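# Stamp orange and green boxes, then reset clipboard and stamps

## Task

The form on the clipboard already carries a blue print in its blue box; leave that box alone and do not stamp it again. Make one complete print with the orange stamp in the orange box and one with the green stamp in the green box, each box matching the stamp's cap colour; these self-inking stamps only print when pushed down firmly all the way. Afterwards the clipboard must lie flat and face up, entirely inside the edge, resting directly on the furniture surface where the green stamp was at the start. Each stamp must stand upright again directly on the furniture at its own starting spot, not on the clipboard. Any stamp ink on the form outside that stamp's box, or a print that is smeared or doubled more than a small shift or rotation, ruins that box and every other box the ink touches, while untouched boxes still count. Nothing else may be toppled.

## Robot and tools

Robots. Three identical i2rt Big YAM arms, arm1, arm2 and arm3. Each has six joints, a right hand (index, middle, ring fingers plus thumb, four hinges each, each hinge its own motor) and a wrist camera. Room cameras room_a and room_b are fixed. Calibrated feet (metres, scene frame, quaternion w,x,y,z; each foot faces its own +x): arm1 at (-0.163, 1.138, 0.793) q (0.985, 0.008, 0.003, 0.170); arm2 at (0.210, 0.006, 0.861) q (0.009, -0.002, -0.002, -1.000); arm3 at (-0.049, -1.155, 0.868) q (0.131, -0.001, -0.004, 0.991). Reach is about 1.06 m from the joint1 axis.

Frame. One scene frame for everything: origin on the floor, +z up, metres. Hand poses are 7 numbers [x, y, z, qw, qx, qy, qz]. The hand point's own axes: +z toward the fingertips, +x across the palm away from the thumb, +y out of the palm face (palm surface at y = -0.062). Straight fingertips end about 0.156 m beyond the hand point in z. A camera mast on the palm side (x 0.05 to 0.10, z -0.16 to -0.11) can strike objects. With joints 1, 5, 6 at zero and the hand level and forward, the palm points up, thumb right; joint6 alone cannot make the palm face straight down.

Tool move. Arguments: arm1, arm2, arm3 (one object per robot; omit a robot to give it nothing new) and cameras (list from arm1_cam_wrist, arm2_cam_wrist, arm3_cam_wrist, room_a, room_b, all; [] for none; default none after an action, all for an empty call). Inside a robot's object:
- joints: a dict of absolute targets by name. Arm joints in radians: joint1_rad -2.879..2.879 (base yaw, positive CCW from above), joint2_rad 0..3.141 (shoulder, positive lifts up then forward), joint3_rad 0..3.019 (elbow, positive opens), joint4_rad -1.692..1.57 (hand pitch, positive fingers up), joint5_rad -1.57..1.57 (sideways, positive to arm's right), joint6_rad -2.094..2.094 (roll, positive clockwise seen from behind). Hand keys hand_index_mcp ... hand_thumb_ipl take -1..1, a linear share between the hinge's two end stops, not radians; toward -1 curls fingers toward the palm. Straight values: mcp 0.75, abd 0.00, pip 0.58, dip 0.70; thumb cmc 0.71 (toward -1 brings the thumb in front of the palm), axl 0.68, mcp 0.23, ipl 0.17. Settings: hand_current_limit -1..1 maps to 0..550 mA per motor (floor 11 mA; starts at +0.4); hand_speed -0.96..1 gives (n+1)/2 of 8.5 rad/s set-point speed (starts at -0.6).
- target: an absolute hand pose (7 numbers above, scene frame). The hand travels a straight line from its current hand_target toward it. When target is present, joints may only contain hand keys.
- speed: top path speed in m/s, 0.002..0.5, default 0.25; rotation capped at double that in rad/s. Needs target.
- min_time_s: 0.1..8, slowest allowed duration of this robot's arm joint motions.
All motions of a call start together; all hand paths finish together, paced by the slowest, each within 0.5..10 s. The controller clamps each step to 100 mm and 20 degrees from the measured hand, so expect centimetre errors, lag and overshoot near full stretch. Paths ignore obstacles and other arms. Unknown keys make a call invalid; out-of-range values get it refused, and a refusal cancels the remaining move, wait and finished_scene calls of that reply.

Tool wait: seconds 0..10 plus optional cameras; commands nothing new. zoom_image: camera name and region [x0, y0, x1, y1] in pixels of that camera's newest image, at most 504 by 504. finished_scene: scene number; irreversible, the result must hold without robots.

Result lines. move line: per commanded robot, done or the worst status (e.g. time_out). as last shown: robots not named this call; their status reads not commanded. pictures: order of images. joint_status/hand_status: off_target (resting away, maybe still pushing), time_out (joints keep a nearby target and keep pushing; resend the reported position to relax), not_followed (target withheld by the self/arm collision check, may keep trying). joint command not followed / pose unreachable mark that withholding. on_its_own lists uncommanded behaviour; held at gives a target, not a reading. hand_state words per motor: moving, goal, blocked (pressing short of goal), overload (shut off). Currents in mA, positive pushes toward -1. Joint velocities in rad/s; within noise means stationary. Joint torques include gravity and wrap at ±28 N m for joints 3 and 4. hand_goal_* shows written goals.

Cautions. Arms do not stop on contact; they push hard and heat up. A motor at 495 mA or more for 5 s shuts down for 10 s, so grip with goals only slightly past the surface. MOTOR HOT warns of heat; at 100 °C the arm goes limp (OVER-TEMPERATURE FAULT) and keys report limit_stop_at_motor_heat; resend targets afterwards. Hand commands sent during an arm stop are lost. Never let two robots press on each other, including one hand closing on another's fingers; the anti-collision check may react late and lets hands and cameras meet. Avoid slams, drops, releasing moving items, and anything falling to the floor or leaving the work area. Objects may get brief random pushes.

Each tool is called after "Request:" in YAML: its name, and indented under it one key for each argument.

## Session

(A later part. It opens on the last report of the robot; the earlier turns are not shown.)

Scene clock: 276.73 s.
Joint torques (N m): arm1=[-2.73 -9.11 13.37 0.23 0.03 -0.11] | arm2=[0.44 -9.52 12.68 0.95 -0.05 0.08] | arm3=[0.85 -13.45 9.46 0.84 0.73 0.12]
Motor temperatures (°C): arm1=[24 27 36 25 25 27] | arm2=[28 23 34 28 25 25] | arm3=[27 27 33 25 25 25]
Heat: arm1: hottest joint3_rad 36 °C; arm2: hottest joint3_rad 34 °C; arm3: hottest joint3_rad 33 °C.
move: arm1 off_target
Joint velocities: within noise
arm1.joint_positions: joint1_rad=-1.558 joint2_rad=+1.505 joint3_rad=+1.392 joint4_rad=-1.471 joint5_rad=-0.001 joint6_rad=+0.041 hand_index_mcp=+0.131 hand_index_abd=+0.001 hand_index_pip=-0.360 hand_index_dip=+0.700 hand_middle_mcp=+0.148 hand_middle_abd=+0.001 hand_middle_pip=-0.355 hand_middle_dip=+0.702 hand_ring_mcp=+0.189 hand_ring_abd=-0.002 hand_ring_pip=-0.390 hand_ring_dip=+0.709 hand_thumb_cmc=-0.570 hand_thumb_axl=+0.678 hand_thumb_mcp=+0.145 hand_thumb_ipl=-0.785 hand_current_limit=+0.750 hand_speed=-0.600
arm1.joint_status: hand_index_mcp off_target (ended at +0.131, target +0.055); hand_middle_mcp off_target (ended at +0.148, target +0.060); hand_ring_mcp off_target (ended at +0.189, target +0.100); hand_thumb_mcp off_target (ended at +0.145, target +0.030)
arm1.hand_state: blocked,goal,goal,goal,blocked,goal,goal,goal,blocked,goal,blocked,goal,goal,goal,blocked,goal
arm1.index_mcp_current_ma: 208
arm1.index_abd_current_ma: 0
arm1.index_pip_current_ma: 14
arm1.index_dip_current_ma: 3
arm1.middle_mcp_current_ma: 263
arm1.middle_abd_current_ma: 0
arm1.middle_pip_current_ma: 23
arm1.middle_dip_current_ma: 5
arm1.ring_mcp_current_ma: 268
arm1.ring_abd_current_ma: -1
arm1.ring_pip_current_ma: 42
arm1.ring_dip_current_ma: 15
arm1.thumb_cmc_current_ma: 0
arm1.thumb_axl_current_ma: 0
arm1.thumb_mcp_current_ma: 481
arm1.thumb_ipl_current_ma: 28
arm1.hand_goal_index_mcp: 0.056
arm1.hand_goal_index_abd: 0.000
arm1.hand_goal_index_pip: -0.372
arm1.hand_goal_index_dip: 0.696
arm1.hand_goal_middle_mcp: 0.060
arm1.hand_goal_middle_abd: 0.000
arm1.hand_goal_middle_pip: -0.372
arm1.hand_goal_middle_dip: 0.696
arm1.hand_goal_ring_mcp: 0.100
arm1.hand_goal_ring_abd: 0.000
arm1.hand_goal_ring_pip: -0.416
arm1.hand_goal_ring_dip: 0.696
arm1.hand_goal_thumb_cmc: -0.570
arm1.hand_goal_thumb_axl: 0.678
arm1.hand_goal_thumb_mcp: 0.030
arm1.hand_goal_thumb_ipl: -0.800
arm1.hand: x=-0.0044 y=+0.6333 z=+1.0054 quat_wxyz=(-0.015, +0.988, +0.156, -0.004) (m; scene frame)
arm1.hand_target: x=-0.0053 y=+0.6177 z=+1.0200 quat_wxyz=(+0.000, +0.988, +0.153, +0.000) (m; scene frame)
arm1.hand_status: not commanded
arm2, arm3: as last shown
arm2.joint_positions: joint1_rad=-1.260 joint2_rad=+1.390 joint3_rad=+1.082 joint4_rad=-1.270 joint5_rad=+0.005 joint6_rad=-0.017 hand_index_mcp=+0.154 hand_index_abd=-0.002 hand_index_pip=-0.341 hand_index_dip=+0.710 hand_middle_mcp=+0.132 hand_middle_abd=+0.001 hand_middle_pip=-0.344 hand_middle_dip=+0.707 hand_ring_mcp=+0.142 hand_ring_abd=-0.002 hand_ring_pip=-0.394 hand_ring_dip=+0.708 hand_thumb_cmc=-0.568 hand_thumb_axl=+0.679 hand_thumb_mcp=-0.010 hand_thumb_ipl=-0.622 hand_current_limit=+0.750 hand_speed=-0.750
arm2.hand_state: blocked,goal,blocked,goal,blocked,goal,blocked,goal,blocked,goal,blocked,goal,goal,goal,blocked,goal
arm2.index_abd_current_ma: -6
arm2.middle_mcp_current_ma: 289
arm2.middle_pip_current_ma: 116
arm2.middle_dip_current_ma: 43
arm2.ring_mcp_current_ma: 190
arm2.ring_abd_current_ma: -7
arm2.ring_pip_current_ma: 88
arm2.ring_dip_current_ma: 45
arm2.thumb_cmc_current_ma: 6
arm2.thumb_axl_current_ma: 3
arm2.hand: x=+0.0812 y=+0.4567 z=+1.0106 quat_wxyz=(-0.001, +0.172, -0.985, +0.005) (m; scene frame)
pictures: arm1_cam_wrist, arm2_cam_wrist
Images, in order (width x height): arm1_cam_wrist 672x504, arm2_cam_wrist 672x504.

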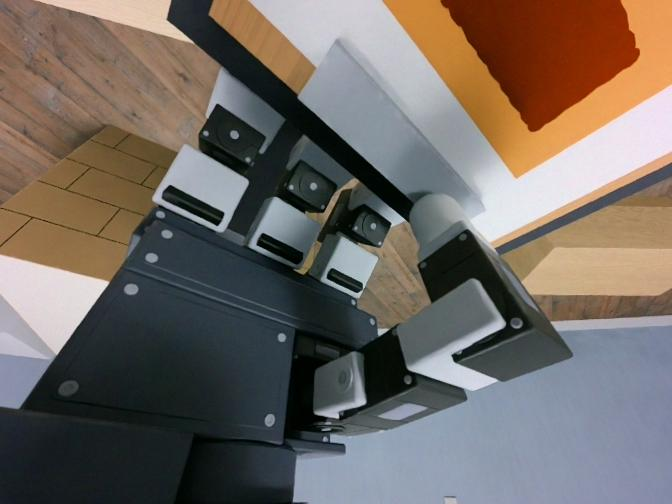

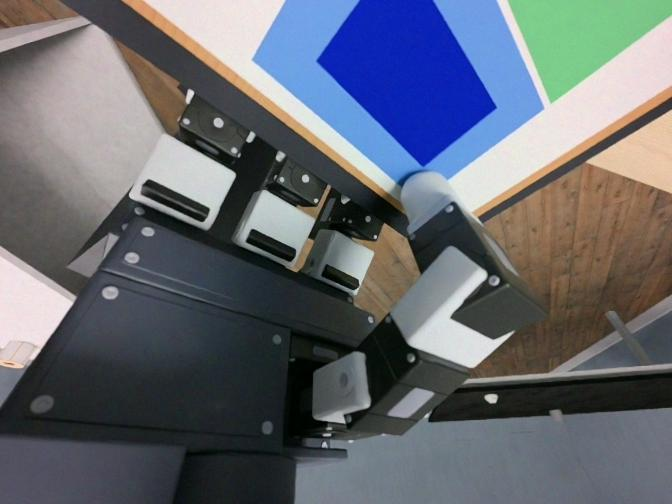

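Request:
move:
  arm2: {"joints": {"hand_thumb_mcp": 0.08}}

Request:
move:
  arm2: {"joints": {"hand_thumb_mcp": 0.45, "hand_thumb_ipl": 0.1}}
  cameras: ["arm1_cam_wrist", "arm2_cam_wrist"]

Scene clock: 277.70 s.
Joint torques (N m): arm1=[-2.78 -9.17 13.3 0.5 0.03 -0.11] | arm2=[0.44 -9.52 12.51 0.96 -0.06 0.08] | arm3=[0.85 -13.45 9.46 0.84 0.73 0.12]
Motor temperatures (°C): arm1=[24 27 36 25 24 27] | arm2=[28 23 35 28 25 25] | arm3=[27 27 33 25 25 25]
Heat: arm1: hottest joint3_rad 36 °C; arm2: hottest joint3_rad 35 °C; arm3: hottest joint3_rad 33 °C.
move: arm2 done
Joint velocities: within noise
arm1, arm3: as last shown
arm1.joint_positions: joint1_rad=-1.558 joint2_rad=+1.508 joint3_rad=+1.392 joint4_rad=-1.477 joint5_rad=-0.001 joint6_rad=+0.041 hand_index_mcp=+0.131 hand_index_abd=+0.001 hand_index_pip=-0.355 hand_index_dip=+0.703 hand_middle_mcp=+0.140 hand_middle_abd=+0.001 hand_middle_pip=-0.354 hand_middle_dip=+0.702 hand_ring_mcp=+0.171 hand_ring_abd=-0.003 hand_ring_pip=-0.390 hand_ring_dip=+0.709 hand_thumb_cmc=-0.570 hand_thumb_axl=+0.678 hand_thumb_mcp=+0.111 hand_thumb_ipl=-0.784 hand_current_limit=+0.750 hand_speed=-0.600
arm1.index_pip_current_ma: 23
arm1.index_dip_current_ma: 6
arm1.middle_mcp_current_ma: 231
arm1.middle_pip_current_ma: 24
arm1.middle_dip_current_ma: 6
arm1.ring_mcp_current_ma: 195
arm1.thumb_mcp_current_ma: 309
arm1.thumb_ipl_current_ma: 31
arm1.on_its_own: hand_thumb_mcp moved -0.034 toward your old target +0.030
arm1.hand: x=-0.0048 y=+0.6344 z=+1.0036 quat_wxyz=(-0.019, +0.988, +0.156, -0.004) (m; scene frame)
arm1.hand_target: x=-0.0053 y=+0.6178 z=+1.0199 quat_wxyz=(+0.000, +0.988, +0.153, +0.000) (m; scene frame)
arm2.joint_positions: joint1_rad=-1.260 joint2_rad=+1.390 joint3_rad=+1.084 joint4_rad=-1.270 joint5_rad=+0.006 joint6_rad=-0.017 hand_index_mcp=+0.133 hand_index_abd=-0.001 hand_index_pip=-0.341 hand_index_dip=+0.710 hand_middle_mcp=+0.125 hand_middle_abd=+0.001 hand_middle_pip=-0.344 hand_middle_dip=+0.707 hand_ring_mcp=+0.142 hand_ring_abd=-0.003 hand_ring_pip=-0.394 hand_ring_dip=+0.708 hand_thumb_cmc=-0.568 hand_thumb_axl=+0.679 hand_thumb_mcp=+0.064 hand_thumb_ipl=-0.665 hand_current_limit=+0.750 hand_speed=-0.750
arm2.joint_status: all done
arm2.hand_state: blocked,goal,blocked,goal,blocked,goal,blocked,goal,blocked,goal,blocked,goal,goal,goal,goal,blocked
arm2.index_mcp_current_ma: 293
arm2.index_abd_current_ma: -3
arm2.index_pip_current_ma: 127
arm2.index_dip_current_ma: 54
arm2.middle_mcp_current_ma: 254
arm2.middle_abd_current_ma: 2
arm2.middle_pip_current_ma: 116
arm2.middle_dip_current_ma: 43
arm2.ring_mcp_current_ma: 190
arm2.ring_abd_current_ma: -9
arm2.ring_pip_current_ma: 90
arm2.ring_dip_current_ma: 47
arm2.thumb_cmc_current_ma: 7
arm2.thumb_axl_current_ma: 6
arm2.thumb_mcp_current_ma: -84
arm2.thumb_ipl_current_ma: -129
arm2.hand_goal_index_mcp: 0.070
arm2.hand_goal_index_abd: 0.000
arm2.hand_goal_index_pip: -0.372
arm2.hand_goal_index_dip: 0.696
arm2.hand_goal_middle_mcp: 0.070
arm2.hand_goal_middle_abd: 0.000
arm2.hand_goal_middle_pip: -0.372
arm2.hand_goal_middle_dip: 0.696
arm2.hand_goal_ring_mcp: 0.100
arm2.hand_goal_ring_abd: 0.000
arm2.hand_goal_ring_pip: -0.416
arm2.hand_goal_ring_dip: 0.696
arm2.hand_goal_thumb_cmc: -0.570
arm2.hand_goal_thumb_axl: 0.678
arm2.hand_goal_thumb_mcp: 0.080
arm2.hand_goal_thumb_ipl: -0.642
arm2.on_its_own: hand_index_mcp moved -0.021 toward your old target +0.070
arm2.hand: x=+0.0810 y=+0.4575 z=+1.0116 quat_wxyz=(-0.001, +0.172, -0.985, +0.004) (m; scene frame)
arm2.hand_target: x=+0.0706 y=+0.4807 z=+1.0407 quat_wxyz=(+0.006, +0.173, -0.984, -0.035) (m; scene frame)
arm2.hand_status: not commanded
pictures: none

Scene clock: 279.27 s.
Joint torques (N m): arm1=[-2.73 -9.29 13.31 0.46 0.04 -0.11] | arm2=[0.38 -9.52 12.08 0.88 -0.06 0.08] | arm3=[0.79 -13.39 9.47 0.85 0.73 0.12]
Motor temperatures (°C): arm1=[24 27 36 25 24 27] | arm2=[28 23 35 28 25 25] | arm3=[27 27 33 25 25 25]
Heat: arm1: hottest joint3_rad 36 °C; arm2: hottest joint3_rad 35 °C; arm3: hottest joint3_rad 33 °C.
move: arm2 done
Joint velocities: within noise
arm1, arm3: as last shown
arm1.joint_positions: joint1_rad=-1.558 joint2_rad=+1.509 joint3_rad=+1.392 joint4_rad=-1.477 joint5_rad=-0.001 joint6_rad=+0.041 hand_index_mcp=+0.114 hand_index_abd=+0.001 hand_index_pip=-0.351 hand_index_dip=+0.705 hand_middle_mcp=+0.105 hand_middle_abd=+0.001 hand_middle_pip=-0.354 hand_middle_dip=+0.702 hand_ring_mcp=+0.123 hand_ring_abd=-0.003 hand_ring_pip=-0.401 hand_ring_dip=+0.704 hand_thumb_cmc=-0.570 hand_thumb_axl=+0.679 hand_thumb_mcp=+0.028 hand_thumb_ipl=-0.803 hand_current_limit=+0.750 hand_speed=-0.600
arm1.hand_state: blocked,goal,blocked,goal,blocked,goal,goal,goal,blocked,goal,goal,goal,goal,goal,goal,goal
arm1.index_mcp_current_ma: 145
arm1.index_pip_current_ma: 32
arm1.index_dip_current_ma: 9
arm1.middle_mcp_current_ma: 101
arm1.ring_mcp_current_ma: 38
arm1.ring_pip_current_ma: 19
arm1.ring_dip_current_ma: 8
arm1.thumb_mcp_current_ma: -2
arm1.thumb_ipl_current_ma: -2
arm1.on_its_own: hand_middle_mcp moved -0.035 toward your old target +0.060; hand_ring_mcp moved -0.048 toward your old target +0.100; hand_thumb_mcp moved -0.083 to your old target +0.030
arm1.hand: x=-0.0048 y=+0.6344 z=+1.0032 quat_wxyz=(-0.019, +0.988, +0.156, -0.004) (m; scene frame)
arm1.hand_target: x=-0.0053 y=+0.6177 z=+1.0199 quat_wxyz=(+0.000, +0.988, +0.153, +0.000) (m; scene frame)
arm2.joint_positions: joint1_rad=-1.260 joint2_rad=+1.390 joint3_rad=+1.090 joint4_rad=-1.267 joint5_rad=+0.006 joint6_rad=-0.017 hand_index_mcp=+0.086 hand_index_abd=-0.001 hand_index_pip=-0.365 hand_index_dip=+0.700 hand_middle_mcp=+0.089 hand_middle_abd=+0.001 hand_middle_pip=-0.364 hand_middle_dip=+0.699 hand_ring_mcp=+0.125 hand_ring_abd=-0.003 hand_ring_pip=-0.407 hand_ring_dip=+0.701 hand_thumb_cmc=-0.568 hand_thumb_axl=+0.679 hand_thumb_mcp=+0.439 hand_thumb_ipl=+0.095 hand_current_limit=+0.750 hand_speed=-0.750
arm2.joint_status: all done
arm2.hand_state: goal,goal,goal,goal,goal,goal,goal,goal,blocked,goal,goal,goal,goal,goal,goal,goal
arm2.index_mcp_current_ma: 66
arm2.index_abd_current_ma: -2
arm2.index_pip_current_ma: 27
arm2.index_dip_current_ma: 12
arm2.middle_mcp_current_ma: 81
arm2.middle_abd_current_ma: 2
arm2.middle_pip_current_ma: 29
arm2.middle_dip_current_ma: 12
arm2.ring_mcp_current_ma: 109
arm2.ring_abd_current_ma: -9
arm2.ring_pip_current_ma: 34
arm2.ring_dip_current_ma: 17
arm2.thumb_cmc_current_ma: 7
arm2.thumb_axl_current_ma: 6
arm2.thumb_mcp_current_ma: -54
arm2.thumb_ipl_current_ma: -22
arm2.hand_goal_index_mcp: 0.070
arm2.hand_goal_index_abd: 0.000
arm2.hand_goal_index_pip: -0.372
arm2.hand_goal_index_dip: 0.696
arm2.hand_goal_middle_mcp: 0.070
arm2.hand_goal_middle_abd: 0.000
arm2.hand_goal_middle_pip: -0.372
arm2.hand_goal_middle_dip: 0.696
arm2.hand_goal_ring_mcp: 0.100
arm2.hand_goal_ring_abd: 0.000
arm2.hand_goal_ring_pip: -0.416
arm2.hand_goal_ring_dip: 0.696
arm2.hand_goal_thumb_cmc: -0.570
arm2.hand_goal_thumb_axl: 0.678
arm2.hand_goal_thumb_mcp: 0.450
arm2.hand_goal_thumb_ipl: 0.100
arm2.on_its_own: hand_index_mcp moved -0.047 to your old target +0.070; hand_middle_mcp moved -0.036 to your old target +0.070
arm2.hand: x=+0.0801 y=+0.4602 z=+1.0146 quat_wxyz=(+0.000, +0.172, -0.985, -0.001) (m; scene frame)
arm2.hand_target: x=+0.0706 y=+0.4807 z=+1.0408 quat_wxyz=(+0.006, +0.173, -0.984, -0.035) (m; scene frame)
arm2.hand_status: not commanded
pictures: arm1_cam_wrist, arm2_cam_wrist
Images, in order (width x height): arm1_cam_wrist 672x504, arm2_cam_wrist 672x504.

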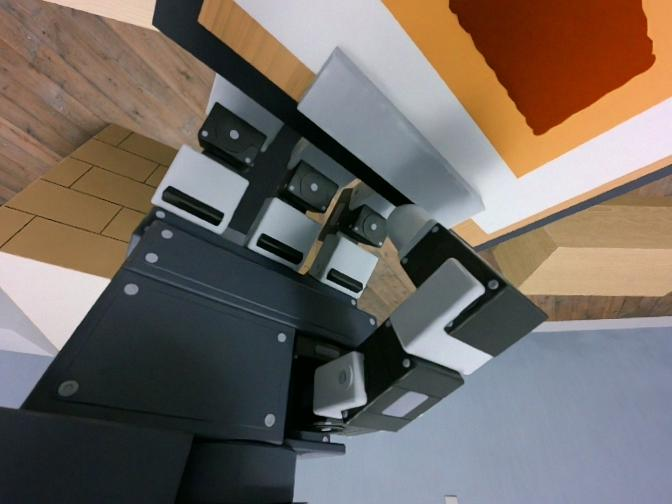

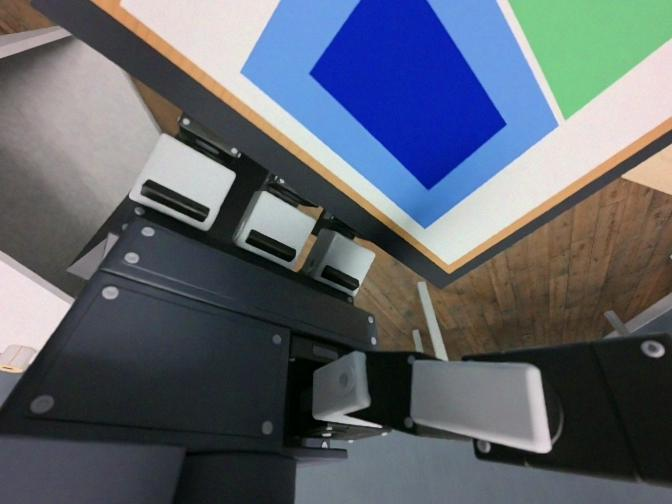

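Request:
move:
  arm1: {"joints": {"hand_thumb_mcp": 0.2, "hand_thumb_ipl": -0.65}}

Request:
move:
  arm1: {"joints": {"hand_thumb_mcp": 0.0}}
  cameras: ["arm1_cam_wrist"]

Scene clock: 280.17 s.
Joint torques (N m): arm1=[-2.61 -9.17 13.31 0.49 0.04 -0.11] | arm2=[0.44 -9.52 12.08 0.87 -0.06 0.08] | arm3=[0.79 -13.45 9.47 0.85 0.73 0.12]
Motor temperatures (°C): arm1=[24 27 36 25 24 27] | arm2=[28 23 35 28 25 25] | arm3=[27 27 33 25 25 25]
Heat: arm1: hottest joint3_rad 36 °C; arm2: hottest joint3_rad 35 °C; arm3: hottest joint3_rad 33 °C.
move: arm1 off_target
Joint velocities: within noise
arm1.joint_positions: joint1_rad=-1.559 joint2_rad=+1.509 joint3_rad=+1.392 joint4_rad=-1.477 joint5_rad=-0.001 joint6_rad=+0.041 hand_index_mcp=+0.094 hand_index_abd=+0.001 hand_index_pip=-0.351 hand_index_dip=+0.706 hand_middle_mcp=+0.091 hand_middle_abd=+0.001 hand_middle_pip=-0.354 hand_middle_dip=+0.703 hand_ring_mcp=+0.119 hand_ring_abd=-0.003 hand_ring_pip=-0.405 hand_ring_dip=+0.701 hand_thumb_cmc=-0.569 hand_thumb_axl=+0.679 hand_thumb_mcp=+0.168 hand_thumb_ipl=-0.676 hand_current_limit=+0.750 hand_speed=-0.600
arm1.joint_status: hand_thumb_mcp off_target (ended at +0.168, target +0.200); hand_thumb_ipl off_target (ended at -0.676, target -0.650)
arm1.hand_state: blocked,goal,blocked,goal,blocked,goal,goal,goal,goal,goal,goal,goal,goal,goal,blocked,blocked
arm1.index_mcp_current_ma: 77
arm1.index_abd_current_ma: 0
arm1.index_pip_current_ma: 32
arm1.index_dip_current_ma: 11
arm1.middle_mcp_current_ma: 60
arm1.middle_abd_current_ma: 0
arm1.middle_pip_current_ma: 24
arm1.middle_dip_current_ma: 6
arm1.ring_mcp_current_ma: 29
arm1.ring_abd_current_ma: -1
arm1.ring_pip_current_ma: 12
arm1.ring_dip_current_ma: 4
arm1.thumb_cmc_current_ma: 1
arm1.thumb_axl_current_ma: 1
arm1.thumb_mcp_current_ma: -80
arm1.thumb_ipl_current_ma: -64
arm1.hand_goal_index_mcp: 0.056
arm1.hand_goal_index_abd: 0.000
arm1.hand_goal_index_pip: -0.372
arm1.hand_goal_index_dip: 0.696
arm1.hand_goal_middle_mcp: 0.060
arm1.hand_goal_middle_abd: 0.000
arm1.hand_goal_middle_pip: -0.372
arm1.hand_goal_middle_dip: 0.696
arm1.hand_goal_ring_mcp: 0.100
arm1.hand_goal_ring_abd: 0.000
arm1.hand_goal_ring_pip: -0.416
arm1.hand_goal_ring_dip: 0.696
arm1.hand_goal_thumb_cmc: -0.570
arm1.hand_goal_thumb_axl: 0.678
arm1.hand_goal_thumb_mcp: 0.200
arm1.hand_goal_thumb_ipl: -0.650
arm1.on_its_own: hand_index_mcp moved -0.020 toward your old target +0.055
arm1.hand: x=-0.0050 y=+0.6343 z=+1.0032 quat_wxyz=(-0.019, +0.988, +0.156, -0.004) (m; scene frame)
arm1.hand_target: x=-0.0054 y=+0.6177 z=+1.0199 quat_wxyz=(+0.000, +0.988, +0.153, +0.000) (m; scene frame)
arm1.hand_status: not commanded
arm2.joint_positions: joint1_rad=-1.260 joint2_rad=+1.390 joint3_rad=+1.090 joint4_rad=-1.267 joint5_rad=+0.006 joint6_rad=-0.017 hand_index_mcp=+0.086 hand_index_abd=-0.001 hand_index_pip=-0.365 hand_index_dip=+0.700 hand_middle_mcp=+0.089 hand_middle_abd=+0.001 hand_middle_pip=-0.364 hand_middle_dip=+0.699 hand_ring_mcp=+0.121 hand_ring_abd=-0.003 hand_ring_pip=-0.408 hand_ring_dip=+0.700 hand_thumb_cmc=-0.568 hand_thumb_axl=+0.679 hand_thumb_mcp=+0.439 hand_thumb_ipl=+0.095 hand_current_limit=+0.750 hand_speed=-0.750
arm2.joint_status: not commanded
arm2.hand_state: goal,goal,goal,goal,goal,goal,goal,goal,blocked,goal,goal,goal,goal,goal,goal,goal
arm2.index_mcp_current_ma: 66
arm2.index_abd_current_ma: -2
arm2.index_pip_current_ma: 27
arm2.index_dip_current_ma: 12
arm2.middle_mcp_current_ma: 82
arm2.middle_abd_current_ma: 2
arm2.middle_pip_current_ma: 29
arm2.middle_dip_current_ma: 12
arm2.ring_mcp_current_ma: 88
arm2.ring_abd_current_ma: -8
arm2.ring_pip_current_ma: 28
arm2.ring_dip_current_ma: 15
arm2.thumb_cmc_current_ma: 7
arm2.thumb_axl_current_ma: 6
arm2.thumb_mcp_current_ma: -54
arm2.thumb_ipl_current_ma: -22
arm2.hand_goal_index_mcp: 0.070
arm2.hand_goal_index_abd: 0.000
arm2.hand_goal_index_pip: -0.372
arm2.hand_goal_index_dip: 0.696
arm2.hand_goal_middle_mcp: 0.070
arm2.hand_goal_middle_abd: 0.000
arm2.hand_goal_middle_pip: -0.372
arm2.hand_goal_middle_dip: 0.696
arm2.hand_goal_ring_mcp: 0.100
arm2.hand_goal_ring_abd: 0.000
arm2.hand_goal_ring_pip: -0.416
arm2.hand_goal_ring_dip: 0.696
arm2.hand_goal_thumb_cmc: -0.570
arm2.hand_goal_thumb_axl: 0.678
arm2.hand_goal_thumb_mcp: 0.450
arm2.hand_goal_thumb_ipl: 0.100
arm2.hand: x=+0.0801 y=+0.4602 z=+1.0146 quat_wxyz=(+0.000, +0.172, -0.985, -0.001) (m; scene frame)
arm2.hand_target: x=+0.0706 y=+0.4807 z=+1.0408 quat_wxyz=(+0.006, +0.173, -0.984, -0.035) (m; scene frame)
arm2.hand_status: not commanded
arm3: as last shown
pictures: none

Scene clock: 280.83 s.
Joint torques (N m): arm1=[-2.73 -9.23 13.37 0.51 0.04 -0.11] | arm2=[0.44 -9.52 12.08 0.9 -0.06 0.08] | arm3=[0.79 -13.39 9.47 0.85 0.73 0.12]
Motor temperatures (°C): arm1=[24 27 36 25 24 27] | arm2=[28 23 35 28 25 25] | arm3=[27 27 33 25 25 25]
Heat: arm1: hottest joint3_rad 36 °C; arm2: hottest joint3_rad 35 °C; arm3: hottest joint3_rad 33 °C.
move: arm1 done
Joint velocities: within noise
arm1.joint_positions: joint1_rad=-1.559 joint2_rad=+1.509 joint3_rad=+1.392 joint4_rad=-1.477 joint5_rad=-0.001 joint6_rad=+0.041 hand_index_mcp=+0.089 hand_index_abd=+0.001 hand_index_pip=-0.355 hand_index_dip=+0.705 hand_middle_mcp=+0.088 hand_middle_abd=+0.001 hand_middle_pip=-0.358 hand_middle_dip=+0.703 hand_ring_mcp=+0.116 hand_ring_abd=-0.003 hand_ring_pip=-0.408 hand_ring_dip=+0.700 hand_thumb_cmc=-0.569 hand_thumb_axl=+0.679 hand_thumb_mcp=-0.001 hand_thumb_ipl=-0.652 hand_current_limit=+0.750 hand_speed=-0.600
arm1.joint_status: all done
arm1.hand_state: blocked,goal,goal,goal,blocked,goal,goal,goal,goal,goal,goal,goal,goal,goal,goal,goal
arm1.index_mcp_current_ma: 66
arm1.index_abd_current_ma: 0
arm1.index_pip_current_ma: 23
arm1.index_dip_current_ma: 10
arm1.middle_mcp_current_ma: 50
arm1.middle_abd_current_ma: 0
arm1.middle_pip_current_ma: 17
arm1.middle_dip_current_ma: 6
arm1.ring_mcp_current_ma: 23
arm1.ring_abd_current_ma: -1
arm1.ring_pip_current_ma: 7
arm1.ring_dip_current_ma: 3
arm1.thumb_cmc_current_ma: 1
arm1.thumb_axl_current_ma: 1
arm1.thumb_mcp_current_ma: 0
arm1.thumb_ipl_current_ma: -2
arm1.hand_goal_index_mcp: 0.056
arm1.hand_goal_index_abd: 0.000
arm1.hand_goal_index_pip: -0.372
arm1.hand_goal_index_dip: 0.696
arm1.hand_goal_middle_mcp: 0.060
arm1.hand_goal_middle_abd: 0.000
arm1.hand_goal_middle_pip: -0.372
arm1.hand_goal_middle_dip: 0.696
arm1.hand_goal_ring_mcp: 0.100
arm1.hand_goal_ring_abd: 0.000
arm1.hand_goal_ring_pip: -0.416
arm1.hand_goal_ring_dip: 0.696
arm1.hand_goal_thumb_cmc: -0.570
arm1.hand_goal_thumb_axl: 0.678
arm1.hand_goal_thumb_mcp: 0.000
arm1.hand_goal_thumb_ipl: -0.650
arm1.on_its_own: hand_thumb_ipl moved +0.024 to your old target -0.650
arm1.hand: x=-0.0050 y=+0.6343 z=+1.0032 quat_wxyz=(-0.019, +0.988, +0.156, -0.004) (m; scene frame)
arm1.hand_target: x=-0.0054 y=+0.6177 z=+1.0199 quat_wxyz=(+0.000, +0.988, +0.153, +0.000) (m; scene frame)
arm1.hand_status: not commanded
arm2, arm3: as last shown
arm2.joint_positions: joint1_rad=-1.260 joint2_rad=+1.390 joint3_rad=+1.090 joint4_rad=-1.267 joint5_rad=+0.006 joint6_rad=-0.017 hand_index_mcp=+0.086 hand_index_abd=-0.001 hand_index_pip=-0.365 hand_index_dip=+0.700 hand_middle_mcp=+0.089 hand_middle_abd=+0.001 hand_middle_pip=-0.364 hand_middle_dip=+0.699 hand_ring_mcp=+0.120 hand_ring_abd=-0.003 hand_ring_pip=-0.408 hand_ring_dip=+0.700 hand_thumb_cmc=-0.568 hand_thumb_axl=+0.679 hand_thumb_mcp=+0.439 hand_thumb_ipl=+0.095 hand_current_limit=+0.750 hand_speed=-0.750
arm2.ring_mcp_current_ma: 86
pictures: arm1_cam_wrist
Images, in order (width x height): arm1_cam_wrist 672x504.

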